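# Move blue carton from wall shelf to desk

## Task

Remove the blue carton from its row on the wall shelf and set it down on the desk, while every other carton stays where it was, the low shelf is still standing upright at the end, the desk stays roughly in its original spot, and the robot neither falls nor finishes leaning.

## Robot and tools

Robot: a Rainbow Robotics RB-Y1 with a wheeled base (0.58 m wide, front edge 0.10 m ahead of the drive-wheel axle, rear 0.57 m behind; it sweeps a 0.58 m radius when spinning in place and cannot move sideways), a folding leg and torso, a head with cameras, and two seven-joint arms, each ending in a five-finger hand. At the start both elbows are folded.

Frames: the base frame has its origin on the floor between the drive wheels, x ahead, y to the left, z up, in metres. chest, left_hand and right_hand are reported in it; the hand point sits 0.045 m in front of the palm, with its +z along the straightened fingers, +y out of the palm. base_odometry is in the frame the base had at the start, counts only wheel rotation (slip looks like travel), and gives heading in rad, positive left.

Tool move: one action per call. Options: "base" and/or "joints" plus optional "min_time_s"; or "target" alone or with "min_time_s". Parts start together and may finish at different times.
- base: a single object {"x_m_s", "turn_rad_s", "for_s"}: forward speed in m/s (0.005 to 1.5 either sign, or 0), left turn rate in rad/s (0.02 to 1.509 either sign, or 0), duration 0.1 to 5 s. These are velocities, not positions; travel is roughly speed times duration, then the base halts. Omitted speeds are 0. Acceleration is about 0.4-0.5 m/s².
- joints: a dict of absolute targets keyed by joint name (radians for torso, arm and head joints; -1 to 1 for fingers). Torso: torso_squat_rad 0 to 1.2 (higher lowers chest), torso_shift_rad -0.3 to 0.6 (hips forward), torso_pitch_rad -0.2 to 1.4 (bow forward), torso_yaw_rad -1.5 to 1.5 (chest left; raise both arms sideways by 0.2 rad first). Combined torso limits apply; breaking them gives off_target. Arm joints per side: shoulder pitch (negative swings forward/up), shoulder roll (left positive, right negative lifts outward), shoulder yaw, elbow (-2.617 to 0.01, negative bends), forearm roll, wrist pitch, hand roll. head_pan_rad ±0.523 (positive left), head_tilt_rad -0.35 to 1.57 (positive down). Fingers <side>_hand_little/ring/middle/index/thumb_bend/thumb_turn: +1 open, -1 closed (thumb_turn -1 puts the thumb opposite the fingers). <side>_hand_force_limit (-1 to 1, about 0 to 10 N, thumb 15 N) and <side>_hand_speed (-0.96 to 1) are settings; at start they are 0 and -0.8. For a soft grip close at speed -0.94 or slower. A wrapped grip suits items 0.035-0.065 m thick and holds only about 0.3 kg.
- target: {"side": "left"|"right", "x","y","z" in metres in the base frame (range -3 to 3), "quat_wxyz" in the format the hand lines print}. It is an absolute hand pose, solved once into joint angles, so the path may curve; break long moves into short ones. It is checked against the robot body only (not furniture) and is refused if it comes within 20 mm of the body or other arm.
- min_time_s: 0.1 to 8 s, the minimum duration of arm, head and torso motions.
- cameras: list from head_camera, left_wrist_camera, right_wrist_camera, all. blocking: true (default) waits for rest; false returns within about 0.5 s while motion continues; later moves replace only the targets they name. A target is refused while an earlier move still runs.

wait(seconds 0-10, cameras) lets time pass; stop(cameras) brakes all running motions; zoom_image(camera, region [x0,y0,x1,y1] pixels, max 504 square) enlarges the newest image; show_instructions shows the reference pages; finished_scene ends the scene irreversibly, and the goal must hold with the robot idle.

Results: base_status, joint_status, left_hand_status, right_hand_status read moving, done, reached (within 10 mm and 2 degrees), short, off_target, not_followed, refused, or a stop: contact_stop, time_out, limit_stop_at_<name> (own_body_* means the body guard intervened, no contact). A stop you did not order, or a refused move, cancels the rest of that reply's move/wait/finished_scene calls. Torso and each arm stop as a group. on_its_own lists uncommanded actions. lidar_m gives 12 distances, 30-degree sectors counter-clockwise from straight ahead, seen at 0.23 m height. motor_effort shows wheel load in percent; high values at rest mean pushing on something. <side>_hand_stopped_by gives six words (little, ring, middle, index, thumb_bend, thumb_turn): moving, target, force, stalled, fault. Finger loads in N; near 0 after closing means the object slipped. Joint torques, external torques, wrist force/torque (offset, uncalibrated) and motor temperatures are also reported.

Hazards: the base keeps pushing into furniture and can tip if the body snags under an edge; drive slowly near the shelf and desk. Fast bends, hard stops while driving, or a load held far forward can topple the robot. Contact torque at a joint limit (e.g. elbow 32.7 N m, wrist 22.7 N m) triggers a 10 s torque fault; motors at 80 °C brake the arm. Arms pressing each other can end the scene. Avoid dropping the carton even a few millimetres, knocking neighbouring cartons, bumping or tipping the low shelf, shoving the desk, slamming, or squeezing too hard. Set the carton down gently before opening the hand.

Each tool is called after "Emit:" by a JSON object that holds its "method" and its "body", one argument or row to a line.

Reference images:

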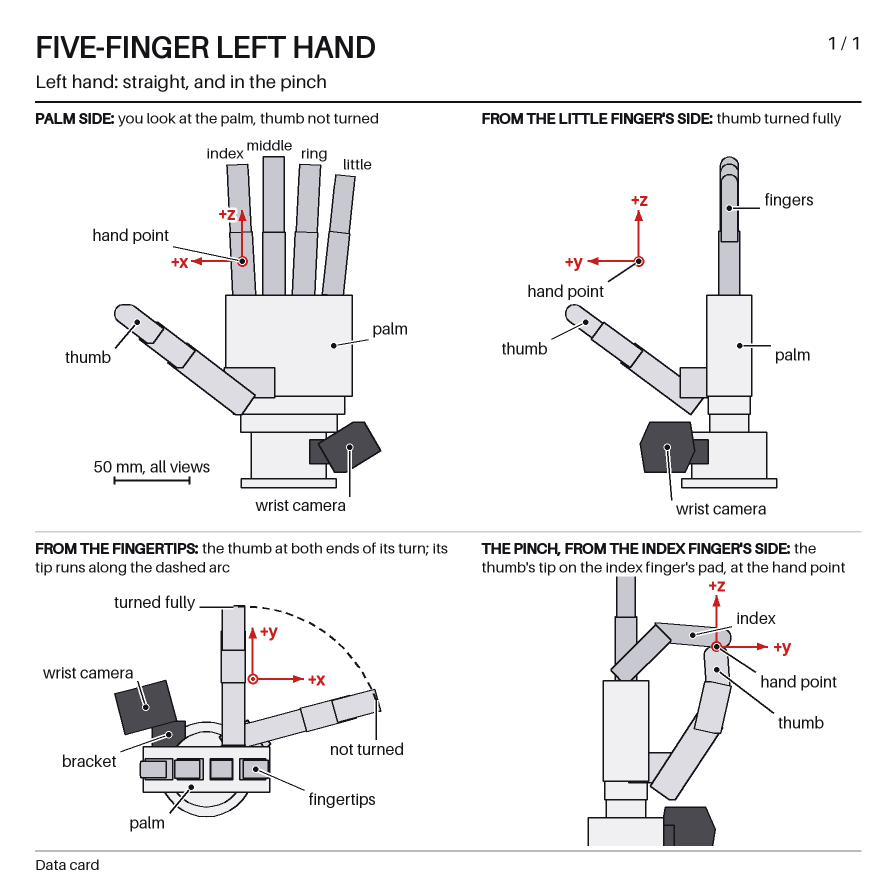

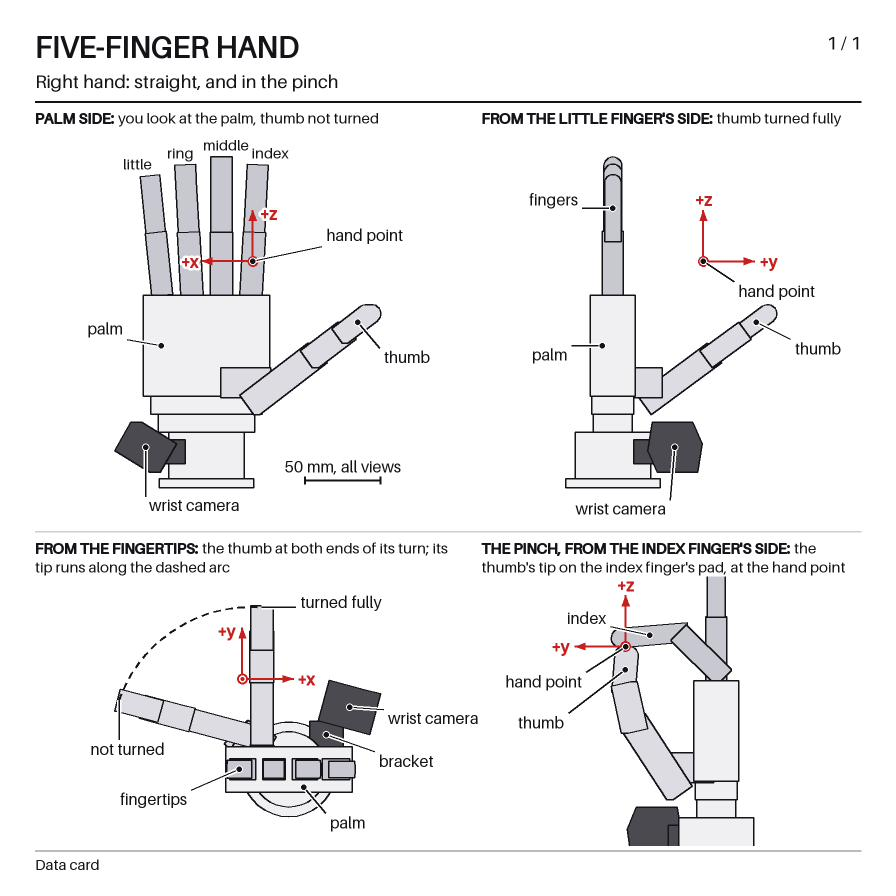

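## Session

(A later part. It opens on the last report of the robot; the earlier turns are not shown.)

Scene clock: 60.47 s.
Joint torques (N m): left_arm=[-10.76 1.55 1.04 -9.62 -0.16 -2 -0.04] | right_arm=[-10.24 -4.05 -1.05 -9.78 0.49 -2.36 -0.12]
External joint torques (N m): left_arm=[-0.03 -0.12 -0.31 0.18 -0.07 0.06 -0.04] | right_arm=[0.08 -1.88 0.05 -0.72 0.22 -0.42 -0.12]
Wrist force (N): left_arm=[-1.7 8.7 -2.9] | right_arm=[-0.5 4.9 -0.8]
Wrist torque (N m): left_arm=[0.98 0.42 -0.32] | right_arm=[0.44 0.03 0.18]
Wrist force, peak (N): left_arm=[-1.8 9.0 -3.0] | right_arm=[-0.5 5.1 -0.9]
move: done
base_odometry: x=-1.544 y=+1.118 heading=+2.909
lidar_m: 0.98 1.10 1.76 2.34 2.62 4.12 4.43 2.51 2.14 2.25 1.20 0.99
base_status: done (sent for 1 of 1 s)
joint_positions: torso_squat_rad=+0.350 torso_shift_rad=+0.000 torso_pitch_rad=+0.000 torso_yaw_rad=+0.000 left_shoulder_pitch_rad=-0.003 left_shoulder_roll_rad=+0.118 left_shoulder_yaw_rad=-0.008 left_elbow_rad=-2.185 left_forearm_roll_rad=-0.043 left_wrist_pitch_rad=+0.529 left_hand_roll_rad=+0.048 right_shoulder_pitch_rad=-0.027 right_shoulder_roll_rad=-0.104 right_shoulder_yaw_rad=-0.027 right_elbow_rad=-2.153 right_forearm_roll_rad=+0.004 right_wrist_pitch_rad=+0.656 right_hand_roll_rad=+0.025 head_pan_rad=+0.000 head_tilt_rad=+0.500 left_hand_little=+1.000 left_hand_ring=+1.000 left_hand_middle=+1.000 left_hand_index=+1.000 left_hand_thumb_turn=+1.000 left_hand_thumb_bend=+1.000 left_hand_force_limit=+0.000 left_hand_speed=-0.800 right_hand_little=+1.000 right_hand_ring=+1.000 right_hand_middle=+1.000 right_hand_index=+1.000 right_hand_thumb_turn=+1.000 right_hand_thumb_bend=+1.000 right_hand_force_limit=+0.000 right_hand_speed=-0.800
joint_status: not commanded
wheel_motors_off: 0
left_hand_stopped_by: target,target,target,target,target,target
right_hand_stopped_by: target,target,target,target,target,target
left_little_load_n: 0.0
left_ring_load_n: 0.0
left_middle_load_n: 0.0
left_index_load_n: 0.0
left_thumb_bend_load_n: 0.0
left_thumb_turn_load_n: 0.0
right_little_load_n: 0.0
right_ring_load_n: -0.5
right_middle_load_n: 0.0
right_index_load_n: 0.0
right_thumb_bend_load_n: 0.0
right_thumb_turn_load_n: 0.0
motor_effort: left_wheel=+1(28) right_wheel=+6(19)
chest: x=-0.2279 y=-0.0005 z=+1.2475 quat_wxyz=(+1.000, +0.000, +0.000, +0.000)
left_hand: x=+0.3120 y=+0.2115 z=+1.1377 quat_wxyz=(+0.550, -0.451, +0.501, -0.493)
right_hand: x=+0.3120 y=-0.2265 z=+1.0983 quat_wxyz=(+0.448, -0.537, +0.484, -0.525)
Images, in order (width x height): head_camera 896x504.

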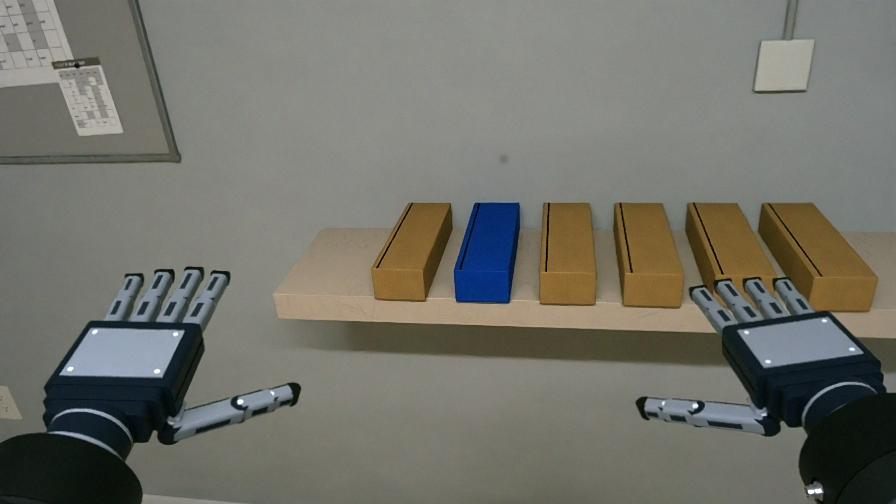

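Emit:
{"method": "move", "body": {
  "base": {"turn_rad_s": -0.1, "for_s": 0.5},
  "cameras": ["head_camera"]
}}

Emit:
{"method": "move", "body": {
  "target": {"side": "left", "x": 0.35, "y": 0.20, "z": 1.25, "quat_wxyz": [0.0872, 0.9962, 0, 0]},
  "min_time_s": 3,
  "cameras": ["head_camera"]
}}

Emit:
{"method": "move", "body": {
  "target": {"side": "right", "x": 0.35, "y": -0.20, "z": 1.25, "quat_wxyz": [0, 0, 0.9962, 0.0872]},
  "min_time_s": 3,
  "cameras": ["all"]
}}

Scene clock: 134.17 s.
Joint torques (N m): left_arm=[-10.79 1.25 1.55 -9.46 -0.28 -2.12 -0.02] | right_arm=[-9.68 -4.06 -1.62 -9.87 0.45 -2.45 -0.21]
External joint torques (N m): left_arm=[-0.06 -0.42 0.19 0.34 -0.19 -0.06 -0.02] | right_arm=[0.65 -1.9 -0.53 -0.8 0.18 -0.51 -0.21]
Wrist force (N): left_arm=[-1.7 8.8 -2.8] | right_arm=[-0.5 4.9 -0.9]
Wrist torque (N m): left_arm=[0.99 0.41 -0.32] | right_arm=[0.42 0.03 0.20]
Wrist force, peak (N): left_arm=[-1.8 9.0 -3.1] | right_arm=[-0.7 5.1 -0.7]
move: done
base_odometry: x=-1.544 y=+1.118 heading=+2.859
lidar_m: 0.98 1.08 1.64 2.35 2.55 3.87 4.44 2.52 2.14 2.25 1.26 0.99
base_status: done (sent for 0.5 of 0.5 s)
joint_positions: torso_squat_rad=+0.350 torso_shift_rad=+0.000 torso_pitch_rad=+0.000 torso_yaw_rad=+0.000 left_shoulder_pitch_rad=-0.003 left_shoulder_roll_rad=+0.118 left_shoulder_yaw_rad=-0.008 left_elbow_rad=-2.185 left_forearm_roll_rad=-0.043 left_wrist_pitch_rad=+0.529 left_hand_roll_rad=+0.048 right_shoulder_pitch_rad=-0.027 right_shoulder_roll_rad=-0.104 right_shoulder_yaw_rad=-0.027 right_elbow_rad=-2.153 right_forearm_roll_rad=+0.004 right_wrist_pitch_rad=+0.656 right_hand_roll_rad=+0.025 head_pan_rad=+0.000 head_tilt_rad=+0.500 left_hand_little=+1.000 left_hand_ring=+1.000 left_hand_middle=+1.000 left_hand_index=+1.000 left_hand_thumb_turn=+1.000 left_hand_thumb_bend=+1.000 left_hand_force_limit=+0.000 left_hand_speed=-0.800 right_hand_little=+1.000 right_hand_ring=+1.000 right_hand_middle=+1.000 right_hand_index=+1.000 right_hand_thumb_turn=+1.000 right_hand_thumb_bend=+1.000 right_hand_force_limit=+0.000 right_hand_speed=-0.800
joint_status: not commanded
wheel_motors_off: 0
left_hand_stopped_by: target,target,target,target,target,target
right_hand_stopped_by: target,target,target,target,target,target
left_little_load_n: 0.0
left_ring_load_n: 0.0
left_middle_load_n: 0.0
left_index_load_n: 0.0
left_thumb_bend_load_n: 0.0
left_thumb_turn_load_n: 0.0
right_little_load_n: -0.5
right_ring_load_n: 0.0
right_middle_load_n: -0.5
right_index_load_n: 0.0
right_thumb_bend_load_n: 0.0
right_thumb_turn_load_n: 0.0
motor_effort: left_wheel=+1(14) right_wheel=-2(10)
chest: x=-0.2279 y=-0.0005 z=+1.2475 quat_wxyz=(+1.000, +0.000, +0.000, +0.000)
left_hand: x=+0.3119 y=+0.2115 z=+1.1377 quat_wxyz=(+0.550, -0.451, +0.501, -0.493)
right_hand: x=+0.3120 y=-0.2264 z=+1.0983 quat_wxyz=(+0.448, -0.537, +0.484, -0.525)
Images, in order (width x height): head_camera 896x504.

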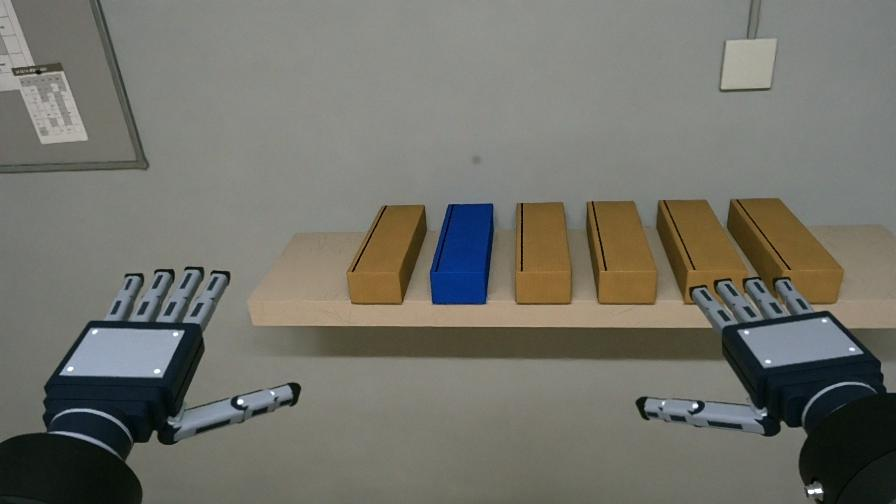

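Scene clock: 137.50 s.
Joint torques (N m): left_arm=[-21.04 4.91 -2.86 -4.71 0.7 -1.17 -0.1] | right_arm=[-9.35 -3.88 -1.55 -10.1 0.31 -2.45 -0.04]
External joint torques (N m): left_arm=[-1.45 -1.71 1.07 0.91 -0.06 0.32 -0.12] | right_arm=[0.98 -1.72 -0.46 -1.04 0.04 -0.51 -0.03]
Wrist force (N): left_arm=[-6.7 2.6 0.9] | right_arm=[-0.5 4.8 -0.9]
Wrist torque (N m): left_arm=[0.37 0.87 -0.33] | right_arm=[0.42 0.03 0.18]
Wrist force, peak (N): left_arm=[-4.4 8.9 -1.3] | right_arm=[-0.7 5.1 -0.7]
move: short
base_odometry: x=-1.544 y=+1.118 heading=+2.859
lidar_m: 0.98 1.07 1.65 2.35 2.55 3.88 4.43 2.52 2.14 2.25 1.25 0.99
base_status: not commanded
joint_positions: torso_squat_rad=+0.350 torso_shift_rad=+0.000 torso_pitch_rad=+0.000 torso_yaw_rad=+0.000 left_shoulder_pitch_rad=-0.994 left_shoulder_roll_rad=+0.000 left_shoulder_yaw_rad=+0.672 left_elbow_rad=-1.887 left_forearm_roll_rad=-0.042 left_wrist_pitch_rad=+1.919 left_hand_roll_rad=+1.276 right_shoulder_pitch_rad=-0.027 right_shoulder_roll_rad=-0.104 right_shoulder_yaw_rad=-0.027 right_elbow_rad=-2.153 right_forearm_roll_rad=+0.004 right_wrist_pitch_rad=+0.656 right_hand_roll_rad=+0.025 head_pan_rad=+0.000 head_tilt_rad=+0.500 left_hand_little=+1.000 left_hand_ring=+1.000 left_hand_middle=+1.000 left_hand_index=+1.000 left_hand_thumb_turn=+1.000 left_hand_thumb_bend=+1.000 left_hand_force_limit=+0.000 left_hand_speed=-0.800 right_hand_little=+1.000 right_hand_ring=+1.000 right_hand_middle=+1.000 right_hand_index=+1.000 right_hand_thumb_turn=+1.000 right_hand_thumb_bend=+1.000 right_hand_force_limit=+0.000 right_hand_speed=-0.800
joint_status: all done
wheel_motors_off: 0
left_hand_stopped_by: target,target,target,target,target,target
right_hand_stopped_by: target,target,target,target,target,target
left_little_load_n: 0.0
left_ring_load_n: 0.0
left_middle_load_n: 0.0
left_index_load_n: -0.5
left_thumb_bend_load_n: 0.0
left_thumb_turn_load_n: 0.0
right_little_load_n: 0.0
right_ring_load_n: 0.0
right_middle_load_n: 0.0
right_index_load_n: 0.0
right_thumb_bend_load_n: 0.0
right_thumb_turn_load_n: -0.5
motor_effort: left_wheel=+1(7) right_wheel=-3(3)
chest: x=-0.2280 y=-0.0005 z=+1.2475 quat_wxyz=(+1.000, +0.000, +0.000, +0.000)
left_hand: x=+0.3507 y=+0.2001 z=+1.2497 quat_wxyz=(-0.074, -0.904, -0.015, -0.420)
left_hand_status: short (checked arc that bows 62 mm and turns the hand up to 111 deg, as near as the solve gets, planned for 3.0 s): 1 mm and 49.8 deg off. The place is met; only the turn is off.
right_hand: x=+0.3120 y=-0.2264 z=+1.0983 quat_wxyz=(+0.448, -0.537, +0.484, -0.526)
Images, in order (width x height): head_camera 896x504.

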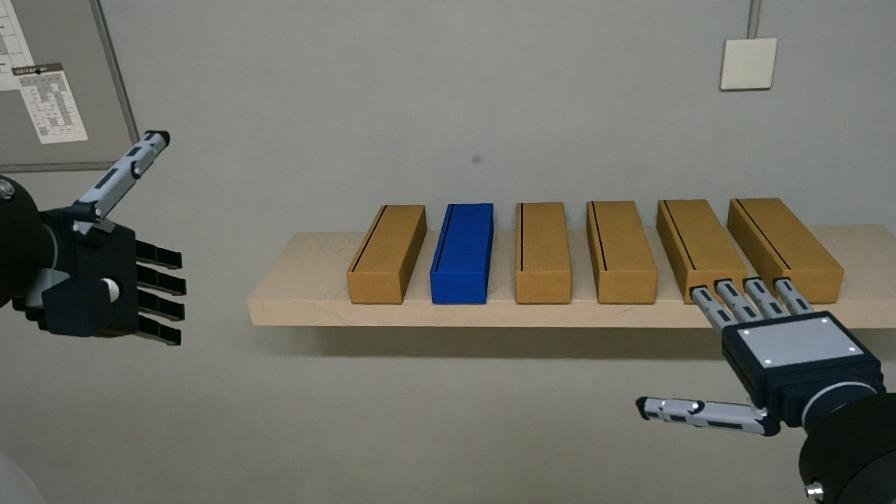

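Scene clock: 140.83 s.
Joint torques (N m): left_arm=[-20.96 4.92 -2.96 -4.61 0.68 -1.4 0.1] | right_arm=[-18.82 -7.09 2.06 -5.15 -0.26 -1.79 -0.09]
External joint torques (N m): left_arm=[-1.37 -1.7 0.97 1 -0.08 0.09 0.09] | right_arm=[-0.13 -0.74 -1.76 0.02 0.34 -0.43 -0.07]
Wrist force (N): left_arm=[-7.0 2.9 0.9] | right_arm=[4.6 -1.7 2.9]
Wrist torque (N m): left_arm=[0.39 0.92 -0.36] | right_arm=[-0.27 -0.46 0.23]
Wrist force, peak (N): left_arm=[-7.0 2.8 1.0] | right_arm=[4.7 -1.7 2.7]
move: short
base_odometry: x=-1.544 y=+1.118 heading=+2.859
lidar_m: 0.98 1.07 1.66 2.34 2.56 3.89 4.44 2.51 2.15 2.25 1.24 1.00
base_status: not commanded
joint_positions: torso_squat_rad=+0.350 torso_shift_rad=+0.000 torso_pitch_rad=+0.000 torso_yaw_rad=+0.000 left_shoulder_pitch_rad=-0.994 left_shoulder_roll_rad=+0.000 left_shoulder_yaw_rad=+0.672 left_elbow_rad=-1.887 left_forearm_roll_rad=-0.042 left_wrist_pitch_rad=+1.919 left_hand_roll_rad=+1.276 right_shoulder_pitch_rad=-0.993 right_shoulder_roll_rad=+0.000 right_shoulder_yaw_rad=-0.669 right_elbow_rad=-1.887 right_forearm_roll_rad=+0.040 right_wrist_pitch_rad=+1.919 right_hand_roll_rad=-1.280 head_pan_rad=+0.000 head_tilt_rad=+0.500 left_hand_little=+1.000 left_hand_ring=+1.000 left_hand_middle=+1.000 left_hand_index=+1.000 left_hand_thumb_turn=+1.000 left_hand_thumb_bend=+1.000 left_hand_force_limit=+0.000 left_hand_speed=-0.800 right_hand_little=+1.000 right_hand_ring=+1.000 right_hand_middle=+1.000 right_hand_index=+1.000 right_hand_thumb_turn=+1.000 right_hand_thumb_bend=+1.000 right_hand_force_limit=+0.000 right_hand_speed=-0.800
joint_status: all done
wheel_motors_off: 0
left_hand_stopped_by: target,target,target,target,target,target
right_hand_stopped_by: target,target,target,target,target,target
left_little_load_n: 0.0
left_ring_load_n: 0.0
left_middle_load_n: 0.0
left_index_load_n: 0.0
left_thumb_bend_load_n: 0.0
left_thumb_turn_load_n: 0.0
right_little_load_n: 0.0
right_ring_load_n: 0.0
right_middle_load_n: 0.0
right_index_load_n: 0.0
right_thumb_bend_load_n: 0.0
right_thumb_turn_load_n: 0.0
motor_effort: left_wheel=+1(4) right_wheel=-3(3)
chest: x=-0.2280 y=-0.0005 z=+1.2475 quat_wxyz=(+1.000, +0.000, +0.000, +0.000)
left_hand: x=+0.3507 y=+0.2002 z=+1.2497 quat_wxyz=(-0.074, -0.904, -0.015, -0.420)
right_hand: x=+0.3507 y=-0.2001 z=+1.2494 quat_wxyz=(+0.420, +0.016, +0.904, +0.075)
right_hand_status: short (checked arc that bows 47 mm and turns the hand up to 109 deg, as near as the solve gets, planned for 3.0 s): 1 mm and 49.7 deg off. The place is met; only the turn is off.
pictures: head_camera, left_wrist_camera, right_wrist_camera
Images, in order (width x height): head_camera 896x504, left_wrist_camera 504x504, right_wrist_camera 504x504.

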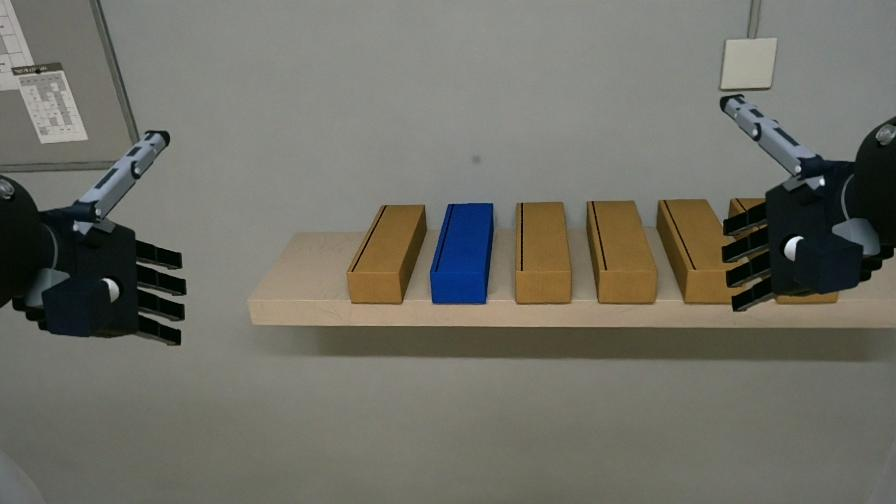

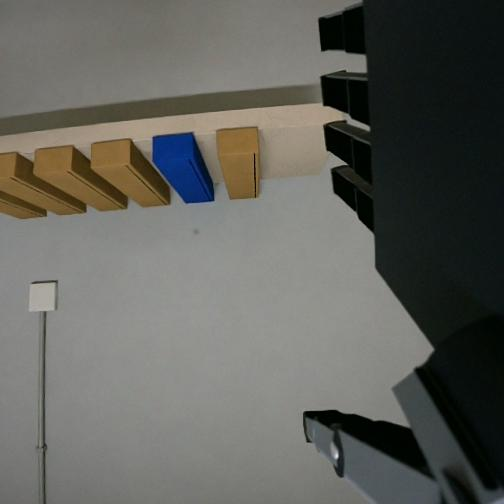

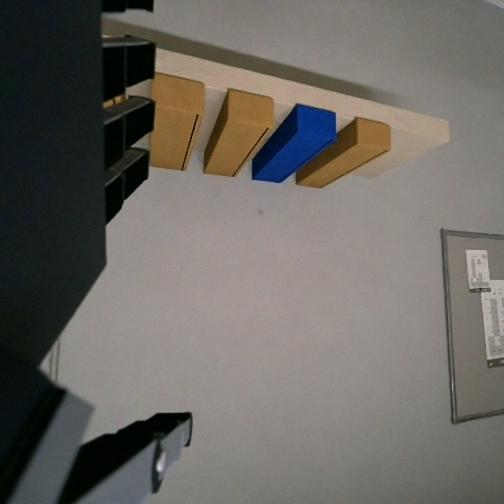

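Emit:
{"method": "move", "body": {
  "base": {"turn_rad_s": -0.2, "for_s": 0.6},
  "joints": {"torso_squat_rad": 0.1},
  "min_time_s": 2,
  "cameras": ["head_camera"]
}}

Emit:
{"method": "move", "body": {
  "target": {"side": "left", "x": 0.30, "y": 0.18, "z": 1.1, "quat_wxyz": [0.0864, 0.9876, -0.0114, 0.13]},
  "min_time_s": 3,
  "cameras": []
}}

Emit:
{"method": "move", "body": {
  "target": {"side": "right", "x": 0.30, "y": -0.18, "z": 1.1, "quat_wxyz": [0.13, -0.0114, 0.9876, 0.0864]},
  "min_time_s": 3,
  "cameras": ["all"]
}}

Scene clock: 169.43 s.
Joint torques (N m): left_arm=[-20.92 5.17 -2.85 -4.82 0.61 -1.24 0.1] | right_arm=[-18.96 -6.97 2.29 -5.65 -0.32 -1.65 -0.15]
External joint torques (N m): left_arm=[-1.33 -1.45 1.09 0.79 -0.15 0.25 0.08] | right_arm=[-0.27 -0.61 -1.53 -0.48 0.29 -0.29 -0.13]
Wrist force (N): left_arm=[-6.7 2.9 0.8] | right_arm=[4.2 -1.8 2.7]
Wrist torque (N m): left_arm=[0.40 0.86 -0.35] | right_arm=[-0.28 -0.38 0.21]
Wrist force, peak (N): left_arm=[-7.1 2.7 1.0] | right_arm=[4.7 -1.7 3.0]
move: done
base_odometry: x=-1.544 y=+1.118 heading=+2.740
lidar_m: 0.98 1.01 1.42 2.36 2.45 3.40 4.43 2.96 2.15 2.25 1.39 1.01
base_status: done (sent for 0.6 of 0.6 s)
joint_positions: torso_squat_rad=+0.100 torso_shift_rad=+0.000 torso_pitch_rad=+0.000 torso_yaw_rad=+0.000 left_shoulder_pitch_rad=-0.994 left_shoulder_roll_rad=+0.000 left_shoulder_yaw_rad=+0.672 left_elbow_rad=-1.887 left_forearm_roll_rad=-0.042 left_wrist_pitch_rad=+1.919 left_hand_roll_rad=+1.276 right_shoulder_pitch_rad=-0.993 right_shoulder_roll_rad=+0.000 right_shoulder_yaw_rad=-0.669 right_elbow_rad=-1.887 right_forearm_roll_rad=+0.040 right_wrist_pitch_rad=+1.919 right_hand_roll_rad=-1.280 head_pan_rad=+0.000 head_tilt_rad=+0.500 left_hand_little=+1.000 left_hand_ring=+1.000 left_hand_middle=+1.000 left_hand_index=+1.000 left_hand_thumb_turn=+1.000 left_hand_thumb_bend=+1.000 left_hand_force_limit=+0.000 left_hand_speed=-0.800 right_hand_little=+1.000 right_hand_ring=+1.000 right_hand_middle=+1.000 right_hand_index=+1.000 right_hand_thumb_turn=+1.000 right_hand_thumb_bend=+1.000 right_hand_force_limit=+0.000 right_hand_speed=-0.800
joint_status: all done
wheel_motors_off: 0
left_hand_stopped_by: target,target,target,target,target,target
right_hand_stopped_by: target,target,target,target,target,target
left_little_load_n: 0.0
left_ring_load_n: 0.0
left_middle_load_n: 0.0
left_index_load_n: 0.0
left_thumb_bend_load_n: 0.0
left_thumb_turn_load_n: 0.0
right_little_load_n: 0.0
right_ring_load_n: 0.0
right_middle_load_n: 0.0
right_index_load_n: 0.0
right_thumb_bend_load_n: 0.0
right_thumb_turn_load_n: 0.0
motor_effort: left_wheel=-3(14) right_wheel=-5(19)
chest: x=-0.2279 y=-0.0005 z=+1.2864 quat_wxyz=(+1.000, +0.000, +0.000, +0.000)
left_hand: x=+0.3507 y=+0.2001 z=+1.2885 quat_wxyz=(-0.074, -0.904, -0.015, -0.420)
right_hand: x=+0.3508 y=-0.2001 z=+1.2883 quat_wxyz=(+0.420, +0.016, +0.904, +0.075)
Images, in order (width x height): head_camera 896x504.

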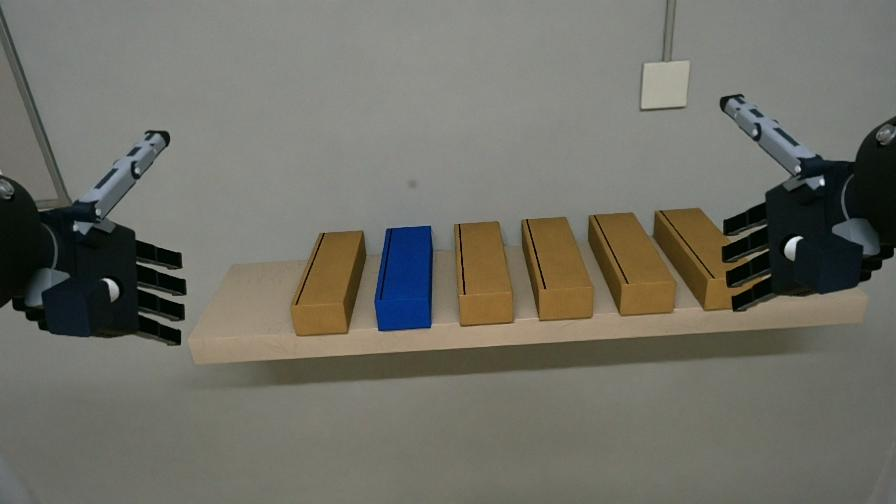

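Scene clock: 172.77 s.
Joint torques (N m): left_arm=[-19.16 10.26 3.46 -6.12 0.43 -0.7 0.23] | right_arm=[-18.98 -7.09 2.56 -5.39 -0.34 -1.63 -0.24]
External joint torques (N m): left_arm=[1.07 1.41 -1.05 1.1 0.15 0.01 0.23] | right_arm=[-0.29 -0.74 -1.27 -0.22 0.26 -0.27 -0.22]
Wrist force (N): left_arm=[-3.7 2.8 2.8] | right_arm=[4.3 -1.8 2.5]
Wrist torque (N m): left_arm=[0.26 0.70 -0.17] | right_arm=[-0.28 -0.40 0.22]
Wrist force, peak (N): left_arm=[-6.9 2.9 0.8] | right_arm=[4.7 -1.8 2.7]
move: done
base_odometry: x=-1.544 y=+1.118 heading=+2.740
lidar_m: 0.98 1.02 1.42 2.36 2.45 3.39 4.43 2.96 2.15 2.24 1.38 1.02
base_status: not commanded
joint_positions: torso_squat_rad=+0.100 torso_shift_rad=+0.000 torso_pitch_rad=+0.000 torso_yaw_rad=+0.000 left_shoulder_pitch_rad=-0.759 left_shoulder_roll_rad=+0.484 left_shoulder_yaw_rad=+0.042 left_elbow_rad=-1.472 left_forearm_roll_rad=+0.655 left_wrist_pitch_rad=+1.919 left_hand_roll_rad=+1.810 right_shoulder_pitch_rad=-0.993 right_shoulder_roll_rad=+0.000 right_shoulder_yaw_rad=-0.669 right_elbow_rad=-1.887 right_forearm_roll_rad=+0.040 right_wrist_pitch_rad=+1.919 right_hand_roll_rad=-1.280 head_pan_rad=+0.000 head_tilt_rad=+0.500 left_hand_little=+1.000 left_hand_ring=+1.000 left_hand_middle=+1.000 left_hand_index=+1.000 left_hand_thumb_turn=+1.000 left_hand_thumb_bend=+1.000 left_hand_force_limit=+0.000 left_hand_speed=-0.800 right_hand_little=+1.000 right_hand_ring=+1.000 right_hand_middle=+1.000 right_hand_index=+1.000 right_hand_thumb_turn=+1.000 right_hand_thumb_bend=+1.000 right_hand_force_limit=+0.000 right_hand_speed=-0.800
joint_status: all done
wheel_motors_off: 0
left_hand_stopped_by: target,target,target,target,target,target
right_hand_stopped_by: target,target,target,target,target,target
left_little_load_n: 0.0
left_ring_load_n: 0.0
left_middle_load_n: 0.0
left_index_load_n: 0.0
left_thumb_bend_load_n: 0.0
left_thumb_turn_load_n: 0.0
right_little_load_n: 0.0
right_ring_load_n: 0.0
right_middle_load_n: 0.0
right_index_load_n: 0.0
right_thumb_bend_load_n: 0.0
right_thumb_turn_load_n: 0.0
motor_effort: left_wheel=-3(6) right_wheel=-5(6)
chest: x=-0.2279 y=-0.0005 z=+1.2864 quat_wxyz=(+1.000, +0.000, +0.000, +0.000)
left_hand: x=+0.3001 y=+0.1798 z=+1.1003 quat_wxyz=(-0.087, -0.988, +0.012, -0.130)
left_hand_status: reached (checked arc that bows 37 mm and turns the hand up to 35 deg, planned for 3.0 s): 0 mm and 0.1 deg off.
right_hand: x=+0.3508 y=-0.2001 z=+1.2883 quat_wxyz=(+0.420, +0.016, +0.904, +0.075)

Scene clock: 176.10 s.
Joint torques (N m): left_arm=[-19.22 9.64 3.3 -6.33 0.74 -0.64 -0.08] | right_arm=[-17.93 -12.7 -2.74 -6.84 -0.21 -0.94 0.06]
External joint torques (N m): left_arm=[1.01 0.78 -1.21 0.89 0.46 0.08 -0.08] | right_arm=[1.31 -3.95 1.24 -0.15 -0.16 -0.32 0.07]
Wrist force (N): left_arm=[-3.9 2.8 2.8] | right_arm=[1.7 -2.0 4.1]
Wrist torque (N m): left_arm=[0.27 0.74 -0.18] | right_arm=[-0.37 -0.27 0.10]
Wrist force, peak (N): left_arm=[-4.0 2.8 2.9] | right_arm=[4.3 -2.3 2.9]
move: done
base_odometry: x=-1.544 y=+1.118 heading=+2.740
lidar_m: 0.98 1.03 1.43 2.36 2.46 3.39 4.43 2.96 2.13 2.26 1.38 1.03
base_status: not commanded
joint_positions: torso_squat_rad=+0.100 torso_shift_rad=+0.000 torso_pitch_rad=+0.000 torso_yaw_rad=+0.000 left_shoulder_pitch_rad=-0.759 left_shoulder_roll_rad=+0.484 left_shoulder_yaw_rad=+0.042 left_elbow_rad=-1.472 left_forearm_roll_rad=+0.655 left_wrist_pitch_rad=+1.919 left_hand_roll_rad=+1.810 right_shoulder_pitch_rad=-0.760 right_shoulder_roll_rad=-0.484 right_shoulder_yaw_rad=-0.039 right_elbow_rad=-1.473 right_forearm_roll_rad=-0.656 right_wrist_pitch_rad=+1.919 right_hand_roll_rad=-1.814 head_pan_rad=+0.000 head_tilt_rad=+0.500 left_hand_little=+1.000 left_hand_ring=+1.000 left_hand_middle=+1.000 left_hand_index=+1.000 left_hand_thumb_turn=+1.000 left_hand_thumb_bend=+1.000 left_hand_force_limit=+0.000 left_hand_speed=-0.800 right_hand_little=+1.000 right_hand_ring=+1.000 right_hand_middle=+1.000 right_hand_index=+1.000 right_hand_thumb_turn=+1.000 right_hand_thumb_bend=+1.000 right_hand_force_limit=+0.000 right_hand_speed=-0.800
joint_status: all done
wheel_motors_off: 0
left_hand_stopped_by: target,target,target,target,target,target
right_hand_stopped_by: target,target,target,target,target,target
left_little_load_n: 0.0
left_ring_load_n: 0.0
left_middle_load_n: 0.0
left_index_load_n: 0.0
left_thumb_bend_load_n: 0.0
left_thumb_turn_load_n: 0.0
right_little_load_n: 0.0
right_ring_load_n: 0.0
right_middle_load_n: 0.0
right_index_load_n: 0.0
right_thumb_bend_load_n: -0.5
right_thumb_turn_load_n: 0.0
motor_effort: left_wheel=-3(6) right_wheel=-5(6)
chest: x=-0.2279 y=-0.0005 z=+1.2864 quat_wxyz=(+1.000, +0.000, +0.000, +0.000)
left_hand: x=+0.3001 y=+0.1798 z=+1.1003 quat_wxyz=(-0.087, -0.988, +0.012, -0.130)
right_hand: x=+0.3000 y=-0.1798 z=+1.1000 quat_wxyz=(+0.130, -0.011, +0.988, +0.087)
right_hand_status: reached (checked arc that bows 37 mm and turns the hand up to 35 deg, planned for 3.0 s): 0 mm and 0.0 deg off.
pictures: head_camera, left_wrist_camera, right_wrist_camera
Images, in order (width x height): head_camera 896x504, left_wrist_camera 504x504, right_wrist_camera 504x504.

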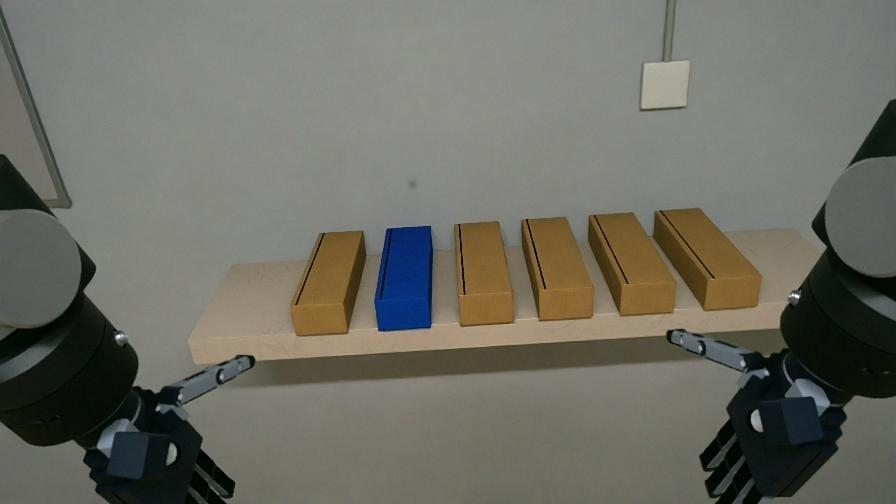

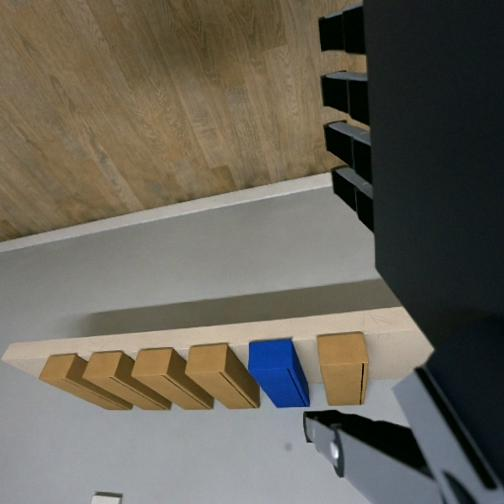

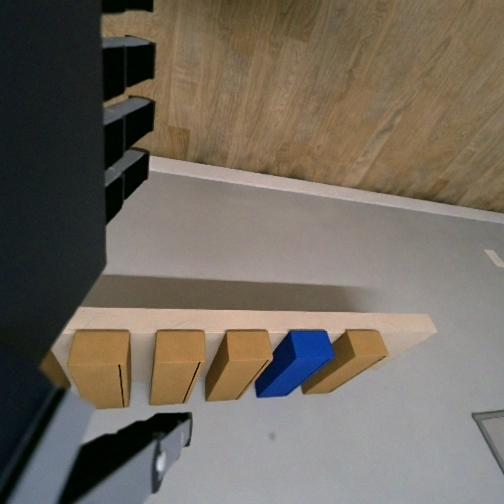

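Emit:
{"method": "move", "body": {
  "base": {"turn_rad_s": 0.3, "for_s": 0.5},
  "joints": {"head_tilt_rad": 0.8},
  "cameras": []
}}

Emit:
{"method": "move", "body": {
  "base": {"x_m_s": 0.2, "for_s": 1.6},
  "cameras": ["head_camera"]
}}

Scene clock: 192.67 s.
Joint torques (N m): left_arm=[-19 9.77 2.78 -6.36 0.47 -0.73 0.12] | right_arm=[-18.28 -12.52 -3.38 -7.1 -0.22 -0.8 -0.13]
External joint torques (N m): left_arm=[1.23 0.91 -1.74 0.86 0.19 -0.02 0.12] | right_arm=[0.96 -3.78 0.6 -0.41 -0.16 -0.18 -0.12]
Wrist force (N): left_arm=[-3.9 2.8 2.7] | right_arm=[1.5 -2.1 4.1]
Wrist torque (N m): left_arm=[0.28 0.71 -0.17] | right_arm=[-0.41 -0.24 0.09]
Wrist force, peak (N): left_arm=[-4.0 2.8 2.9] | right_arm=[1.6 -2.2 4.3]
move: done
base_odometry: x=-1.544 y=+1.118 heading=+2.864
lidar_m: 0.98 1.09 1.67 2.34 2.58 3.90 4.43 2.51 2.14 2.25 1.24 0.99
base_status: done (sent for 0.5 of 0.5 s)
joint_positions: torso_squat_rad=+0.100 torso_shift_rad=+0.000 torso_pitch_rad=+0.000 torso_yaw_rad=+0.000 left_shoulder_pitch_rad=-0.759 left_shoulder_roll_rad=+0.484 left_shoulder_yaw_rad=+0.042 left_elbow_rad=-1.472 left_forearm_roll_rad=+0.655 left_wrist_pitch_rad=+1.919 left_hand_roll_rad=+1.810 right_shoulder_pitch_rad=-0.760 right_shoulder_roll_rad=-0.484 right_shoulder_yaw_rad=-0.039 right_elbow_rad=-1.473 right_forearm_roll_rad=-0.656 right_wrist_pitch_rad=+1.919 right_hand_roll_rad=-1.814 head_pan_rad=+0.000 head_tilt_rad=+0.800 left_hand_little=+1.000 left_hand_ring=+1.000 left_hand_middle=+1.000 left_hand_index=+1.000 left_hand_thumb_turn=+1.000 left_hand_thumb_bend=+1.000 left_hand_force_limit=+0.000 left_hand_speed=-0.800 right_hand_little=+1.000 right_hand_ring=+1.000 right_hand_middle=+1.000 right_hand_index=+1.000 right_hand_thumb_turn=+1.000 right_hand_thumb_bend=+1.000 right_hand_force_limit=+0.000 right_hand_speed=-0.800
joint_status: all done
wheel_motors_off: 0
left_hand_stopped_by: target,target,target,target,target,target
right_hand_stopped_by: target,target,target,target,target,target
left_little_load_n: 0.0
left_ring_load_n: 0.0
left_middle_load_n: 0.0
left_index_load_n: 0.0
left_thumb_bend_load_n: -0.5
left_thumb_turn_load_n: 0.0
right_little_load_n: 0.0
right_ring_load_n: 0.0
right_middle_load_n: 0.0
right_index_load_n: 0.0
right_thumb_bend_load_n: 0.0
right_thumb_turn_load_n: 0.0
motor_effort: left_wheel=+2(19) right_wheel=+4(9)
chest: x=-0.2279 y=-0.0005 z=+1.2864 quat_wxyz=(+1.000, +0.000, +0.000, +0.000)
left_hand: x=+0.3001 y=+0.1798 z=+1.1003 quat_wxyz=(-0.087, -0.988, +0.011, -0.130)
right_hand: x=+0.3000 y=-0.1799 z=+1.1000 quat_wxyz=(+0.130, -0.011, +0.988, +0.087)

Scene clock: 195.17 s.
Joint torques (N m): left_arm=[-19.72 10.11 3.46 -6.43 0.57 -0.58 0.13] | right_arm=[-18.27 -12.33 -2.94 -7.23 -0.12 -0.72 -0.14]
External joint torques (N m): left_arm=[0.51 1.25 -1.06 0.79 0.29 0.13 0.13] | right_arm=[0.97 -3.59 1.04 -0.54 -0.07 -0.1 -0.14]
Wrist force (N): left_arm=[-3.9 2.6 2.7] | right_arm=[1.7 -2.0 4.2]
Wrist torque (N m): left_arm=[0.25 0.72 -0.17] | right_arm=[-0.38 -0.26 0.09]
Wrist force, peak (N): left_arm=[-4.2 2.8 3.0] | right_arm=[1.4 -2.2 4.4]
move: done
base_odometry: x=-1.852 y=+1.206 heading=+2.865
lidar_m: 0.66 0.73 1.12 2.30 2.52 3.80 4.76 2.76 2.32 1.75 0.84 0.68
base_status: done (sent for 1.6 of 1.6 s)
joint_positions: torso_squat_rad=+0.100 torso_shift_rad=+0.000 torso_pitch_rad=+0.000 torso_yaw_rad=+0.000 left_shoulder_pitch_rad=-0.759 left_shoulder_roll_rad=+0.484 left_shoulder_yaw_rad=+0.042 left_elbow_rad=-1.472 left_forearm_roll_rad=+0.655 left_wrist_pitch_rad=+1.919 left_hand_roll_rad=+1.810 right_shoulder_pitch_rad=-0.759 right_shoulder_roll_rad=-0.484 right_shoulder_yaw_rad=-0.039 right_elbow_rad=-1.473 right_forearm_roll_rad=-0.656 right_wrist_pitch_rad=+1.919 right_hand_roll_rad=-1.814 head_pan_rad=+0.000 head_tilt_rad=+0.800 left_hand_little=+1.000 left_hand_ring=+1.000 left_hand_middle=+1.000 left_hand_index=+1.000 left_hand_thumb_turn=+1.000 left_hand_thumb_bend=+1.000 left_hand_force_limit=+0.000 left_hand_speed=-0.800 right_hand_little=+1.000 right_hand_ring=+1.000 right_hand_middle=+1.000 right_hand_index=+1.000 right_hand_thumb_turn=+1.000 right_hand_thumb_bend=+1.000 right_hand_force_limit=+0.000 right_hand_speed=-0.800
joint_status: not commanded
wheel_motors_off: 0
left_hand_stopped_by: target,target,target,target,target,target
right_hand_stopped_by: target,target,target,target,target,target
left_little_load_n: 0.0
left_ring_load_n: 0.0
left_middle_load_n: 0.0
left_index_load_n: 0.0
left_thumb_bend_load_n: 0.0
left_thumb_turn_load_n: 0.0
right_little_load_n: 0.0
right_ring_load_n: 0.0
right_middle_load_n: 0.0
right_index_load_n: 0.0
right_thumb_bend_load_n: 0.0
right_thumb_turn_load_n: 0.0
motor_effort: left_wheel=+3(25) right_wheel=-2(25)
chest: x=-0.2279 y=-0.0005 z=+1.2864 quat_wxyz=(+1.000, +0.000, +0.000, +0.000)
left_hand: x=+0.3001 y=+0.1798 z=+1.1003 quat_wxyz=(-0.087, -0.988, +0.011, -0.130)
right_hand: x=+0.3000 y=-0.1799 z=+1.0999 quat_wxyz=(+0.130, -0.011, +0.988, +0.087)
Images, in order (width x height): head_camera 896x504.

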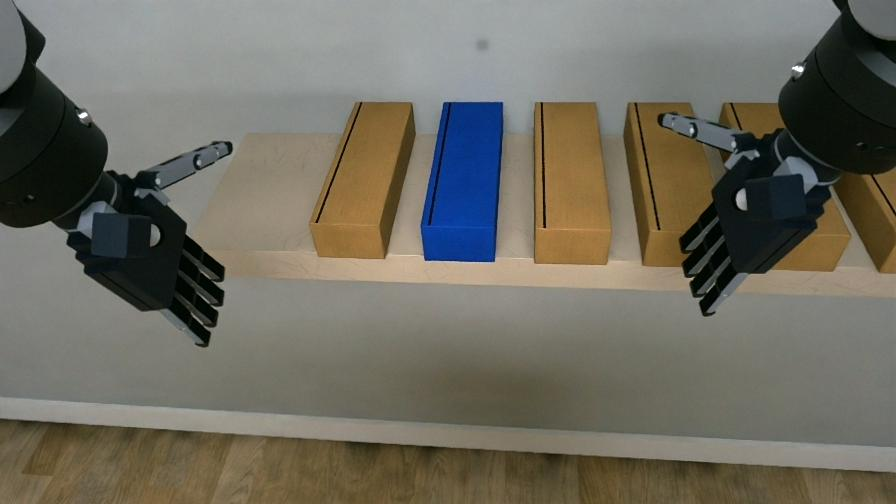

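Emit:
{"method": "move", "body": {
  "base": {"x_m_s": 0.2, "for_s": 1.0},
  "cameras": []
}}

Emit:
{"method": "move", "body": {
  "base": {"turn_rad_s": -0.25, "for_s": 0.5},
  "cameras": ["all"]
}}

Scene clock: 199.63 s.
Joint torques (N m): left_arm=[-19.58 9.47 3.51 -6.8 0.45 -0.77 0.1] | right_arm=[-18.8 -12.09 -3.12 -7.08 -0.04 -0.68 -0.21]
External joint torques (N m): left_arm=[0.65 0.61 -1.01 0.43 0.17 -0.06 0.09] | right_arm=[0.44 -3.35 0.87 -0.39 0.02 -0.06 -0.21]
Wrist force (N): left_arm=[-3.8 2.7 2.7] | right_arm=[1.7 -2.0 4.2]
Wrist torque (N m): left_arm=[0.26 0.71 -0.17] | right_arm=[-0.38 -0.28 0.11]
Wrist force, peak (N): left_arm=[-3.9 2.8 3.2] | right_arm=[1.5 -2.2 4.4]
move: done
base_odometry: x=-2.044 y=+1.261 heading=+2.865
lidar_m: 0.46 0.52 0.81 2.28 2.49 3.82 4.93 2.50 2.35 1.26 0.59 0.46
base_status: done (sent for 1 of 1 s)
joint_positions: torso_squat_rad=+0.100 torso_shift_rad=+0.000 torso_pitch_rad=+0.000 torso_yaw_rad=+0.000 left_shoulder_pitch_rad=-0.759 left_shoulder_roll_rad=+0.484 left_shoulder_yaw_rad=+0.042 left_elbow_rad=-1.472 left_forearm_roll_rad=+0.655 left_wrist_pitch_rad=+1.919 left_hand_roll_rad=+1.810 right_shoulder_pitch_rad=-0.759 right_shoulder_roll_rad=-0.484 right_shoulder_yaw_rad=-0.039 right_elbow_rad=-1.473 right_forearm_roll_rad=-0.656 right_wrist_pitch_rad=+1.919 right_hand_roll_rad=-1.814 head_pan_rad=+0.000 head_tilt_rad=+0.800 left_hand_little=+1.000 left_hand_ring=+1.000 left_hand_middle=+1.000 left_hand_index=+1.000 left_hand_thumb_turn=+1.000 left_hand_thumb_bend=+1.000 left_hand_force_limit=+0.000 left_hand_speed=-0.800 right_hand_little=+1.000 right_hand_ring=+1.000 right_hand_middle=+1.000 right_hand_index=+1.000 right_hand_thumb_turn=+1.000 right_hand_thumb_bend=+1.000 right_hand_force_limit=+0.000 right_hand_speed=-0.800
joint_status: not commanded
wheel_motors_off: 0
left_hand_stopped_by: target,target,target,target,target,target
right_hand_stopped_by: target,target,target,target,target,target
left_little_load_n: 0.0
left_ring_load_n: 0.0
left_middle_load_n: 0.0
left_index_load_n: 0.0
left_thumb_bend_load_n: -0.5
left_thumb_turn_load_n: 0.0
right_little_load_n: 0.0
right_ring_load_n: 0.0
right_middle_load_n: 0.0
right_index_load_n: 0.0
right_thumb_bend_load_n: 0.0
right_thumb_turn_load_n: 0.0
motor_effort: left_wheel=-3(23) right_wheel=-1(13)
chest: x=-0.2279 y=-0.0005 z=+1.2864 quat_wxyz=(+1.000, +0.000, +0.000, +0.000)
left_hand: x=+0.3001 y=+0.1798 z=+1.1002 quat_wxyz=(-0.086, -0.988, +0.011, -0.130)
right_hand: x=+0.3000 y=-0.1799 z=+1.0999 quat_wxyz=(+0.130, -0.011, +0.988, +0.087)

Scene clock: 201.00 s.
Joint torques (N m): left_arm=[-20.19 9.68 3.54 -6.78 0.43 -0.64 0.07] | right_arm=[-18.89 -12.51 -3.81 -7.56 -0.23 -0.85 -0.27]
External joint torques (N m): left_arm=[0.05 0.82 -0.98 0.45 0.14 0.07 0.06] | right_arm=[0.35 -3.76 0.17 -0.87 -0.17 -0.23 -0.26]
Wrist force (N): left_arm=[-3.9 2.8 2.7] | right_arm=[1.5 -1.9 3.9]
Wrist torque (N m): left_arm=[0.26 0.74 -0.18] | right_arm=[-0.35 -0.22 0.09]
Wrist force, peak (N): left_arm=[-3.8 3.0 2.9] | right_arm=[1.9 -2.5 4.1]
move: done
base_odometry: x=-2.045 y=+1.261 heading=+2.740
lidar_m: 0.46 0.49 0.69 2.00 2.39 3.29 4.94 2.95 2.41 1.82 0.65 0.50
base_status: done (sent for 0.5 of 0.5 s)
joint_positions: torso_squat_rad=+0.100 torso_shift_rad=+0.000 torso_pitch_rad=+0.000 torso_yaw_rad=+0.000 left_shoulder_pitch_rad=-0.759 left_shoulder_roll_rad=+0.484 left_shoulder_yaw_rad=+0.042 left_elbow_rad=-1.472 left_forearm_roll_rad=+0.655 left_wrist_pitch_rad=+1.919 left_hand_roll_rad=+1.810 right_shoulder_pitch_rad=-0.759 right_shoulder_roll_rad=-0.484 right_shoulder_yaw_rad=-0.039 right_elbow_rad=-1.473 right_forearm_roll_rad=-0.656 right_wrist_pitch_rad=+1.919 right_hand_roll_rad=-1.814 head_pan_rad=+0.000 head_tilt_rad=+0.800 left_hand_little=+1.000 left_hand_ring=+1.000 left_hand_middle=+1.000 left_hand_index=+1.000 left_hand_thumb_turn=+1.000 left_hand_thumb_bend=+1.000 left_hand_force_limit=+0.000 left_hand_speed=-0.800 right_hand_little=+1.000 right_hand_ring=+1.000 right_hand_middle=+1.000 right_hand_index=+1.000 right_hand_thumb_turn=+1.000 right_hand_thumb_bend=+1.000 right_hand_force_limit=+0.000 right_hand_speed=-0.800
joint_status: not commanded
wheel_motors_off: 0
left_hand_stopped_by: target,target,target,target,target,target
right_hand_stopped_by: target,target,target,target,target,target
left_little_load_n: 0.0
left_ring_load_n: 0.0
left_middle_load_n: 0.0
left_index_load_n: 0.0
left_thumb_bend_load_n: -0.5
left_thumb_turn_load_n: 0.0
right_little_load_n: 0.0
right_ring_load_n: -0.5
right_middle_load_n: 0.0
right_index_load_n: 0.0
right_thumb_bend_load_n: 0.0
right_thumb_turn_load_n: 0.0
motor_effort: left_wheel=-2(20) right_wheel=-8(23)
chest: x=-0.2279 y=-0.0005 z=+1.2864 quat_wxyz=(+1.000, +0.000, +0.000, +0.000)
left_hand: x=+0.3001 y=+0.1799 z=+1.1002 quat_wxyz=(-0.086, -0.988, +0.011, -0.130)
right_hand: x=+0.3000 y=-0.1799 z=+1.0999 quat_wxyz=(+0.130, -0.011, +0.988, +0.087)
pictures: head_camera, left_wrist_camera, right_wrist_camera
Images, in order (width x height): head_camera 896x504, left_wrist_camera 504x504, right_wrist_camera 504x504.

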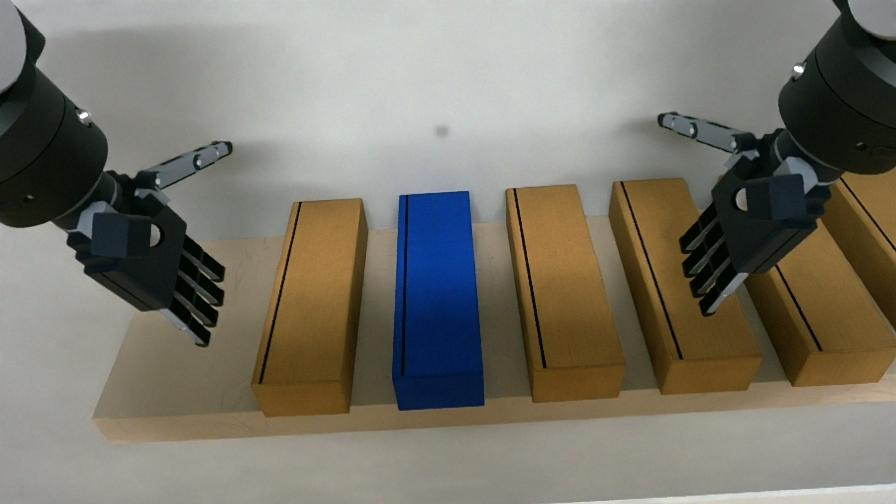

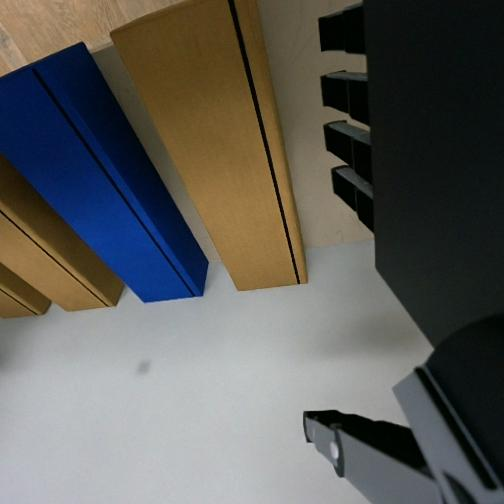

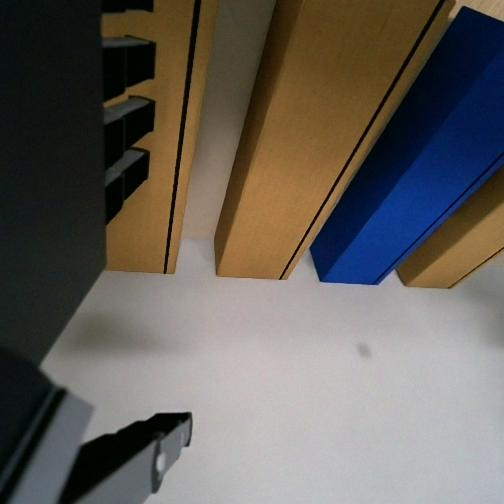

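Emit:
{"method": "move", "body": {
  "target": {"side": "left", "x": 0.30, "y": 0.19, "z": 1.05, "quat_wxyz": [0.0864, 0.9876, -0.0114, 0.13]},
  "min_time_s": 1.5,
  "cameras": ["head_camera", "left_wrist_camera"]
}}

Scene clock: 226.30 s.
Joint torques (N m): left_arm=[-18.38 7.14 3.12 -6.85 -0.14 -0.94 -0.23] | right_arm=[-18.69 -12.24 -3.07 -7.5 -0.18 -1.02 -0.12]
External joint torques (N m): left_arm=[1.3 -1.71 -1.4 0.92 -0.47 -0.25 -0.23] | right_arm=[0.55 -3.49 0.91 -0.81 -0.12 -0.4 -0.12]
Wrist force (N): left_arm=[-3.8 3.0 2.5] | right_arm=[1.7 -2.0 4.0]
Wrist torque (N m): left_arm=[0.33 0.71 -0.28] | right_arm=[-0.38 -0.25 0.10]
Wrist force, peak (N): left_arm=[-3.9 2.7 3.1] | right_arm=[1.8 -2.2 4.2]
move: done
base_odometry: x=-2.045 y=+1.261 heading=+2.740
lidar_m: 0.46 0.49 0.68 1.99 2.39 3.29 4.93 2.93 2.41 1.80 0.66 0.48
base_status: not commanded
joint_positions: torso_squat_rad=+0.100 torso_shift_rad=+0.000 torso_pitch_rad=+0.000 torso_yaw_rad=+0.000 left_shoulder_pitch_rad=-0.667 left_shoulder_roll_rad=+0.468 left_shoulder_yaw_rad=+0.030 left_elbow_rad=-1.430 left_forearm_roll_rad=+0.627 left_wrist_pitch_rad=+1.796 left_hand_roll_rad=+1.748 right_shoulder_pitch_rad=-0.759 right_shoulder_roll_rad=-0.484 right_shoulder_yaw_rad=-0.039 right_elbow_rad=-1.473 right_forearm_roll_rad=-0.656 right_wrist_pitch_rad=+1.919 right_hand_roll_rad=-1.814 head_pan_rad=+0.000 head_tilt_rad=+0.800 left_hand_little=+1.000 left_hand_ring=+1.000 left_hand_middle=+1.000 left_hand_index=+1.000 left_hand_thumb_turn=+1.000 left_hand_thumb_bend=+1.000 left_hand_force_limit=+0.000 left_hand_speed=-0.800 right_hand_little=+1.000 right_hand_ring=+1.000 right_hand_middle=+1.000 right_hand_index=+1.000 right_hand_thumb_turn=+1.000 right_hand_thumb_bend=+1.000 right_hand_force_limit=+0.000 right_hand_speed=-0.800
joint_status: all done
wheel_motors_off: 0
left_hand_stopped_by: target,target,target,target,target,target
right_hand_stopped_by: target,target,target,target,target,target
left_little_load_n: 0.0
left_ring_load_n: 0.0
left_middle_load_n: 0.0
left_index_load_n: 0.0
left_thumb_bend_load_n: 0.0
left_thumb_turn_load_n: 0.0
right_little_load_n: 0.0
right_ring_load_n: 0.0
right_middle_load_n: 0.0
right_index_load_n: 0.0
right_thumb_bend_load_n: 0.0
right_thumb_turn_load_n: -0.5
motor_effort: left_wheel=-1(5) right_wheel=-8(8)
chest: x=-0.2279 y=-0.0005 z=+1.2864 quat_wxyz=(+1.000, +0.000, +0.000, +0.000)
left_hand: x=+0.2999 y=+0.1902 z=+1.0505 quat_wxyz=(-0.086, -0.988, +0.011, -0.131)
left_hand_status: reached (checked arc that bows 2 mm and turns the hand up to 0 deg, planned for 1.5 s): 1 mm and 0.1 deg off.
right_hand: x=+0.3000 y=-0.1799 z=+1.0999 quat_wxyz=(+0.130, -0.011, +0.988, +0.087)
Images, in order (width x height): head_camera 896x504, left_wrist_camera 504x504.

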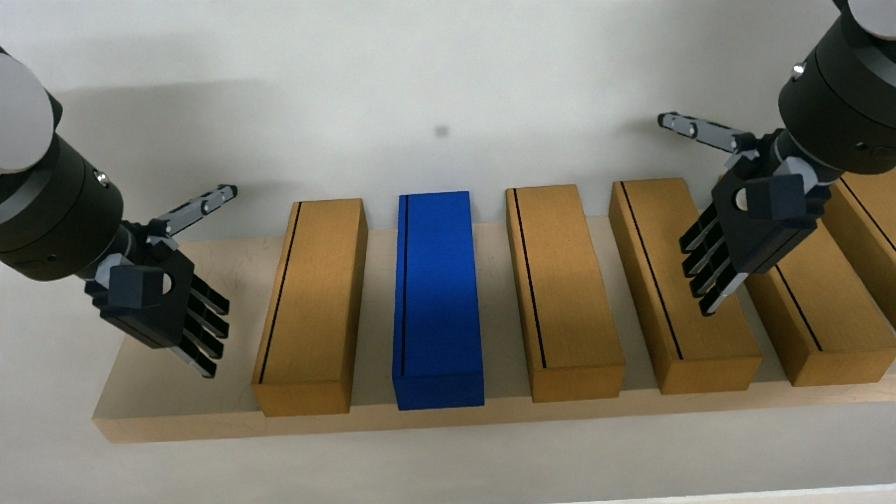

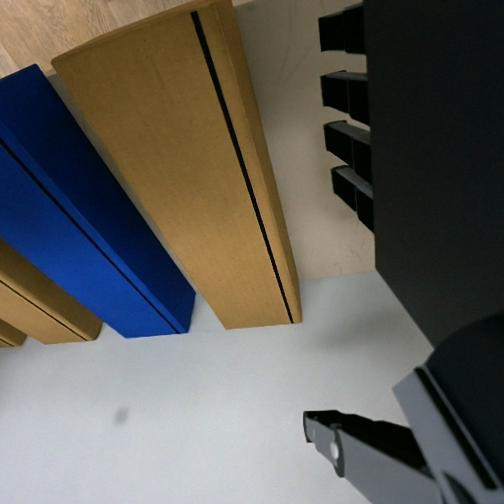

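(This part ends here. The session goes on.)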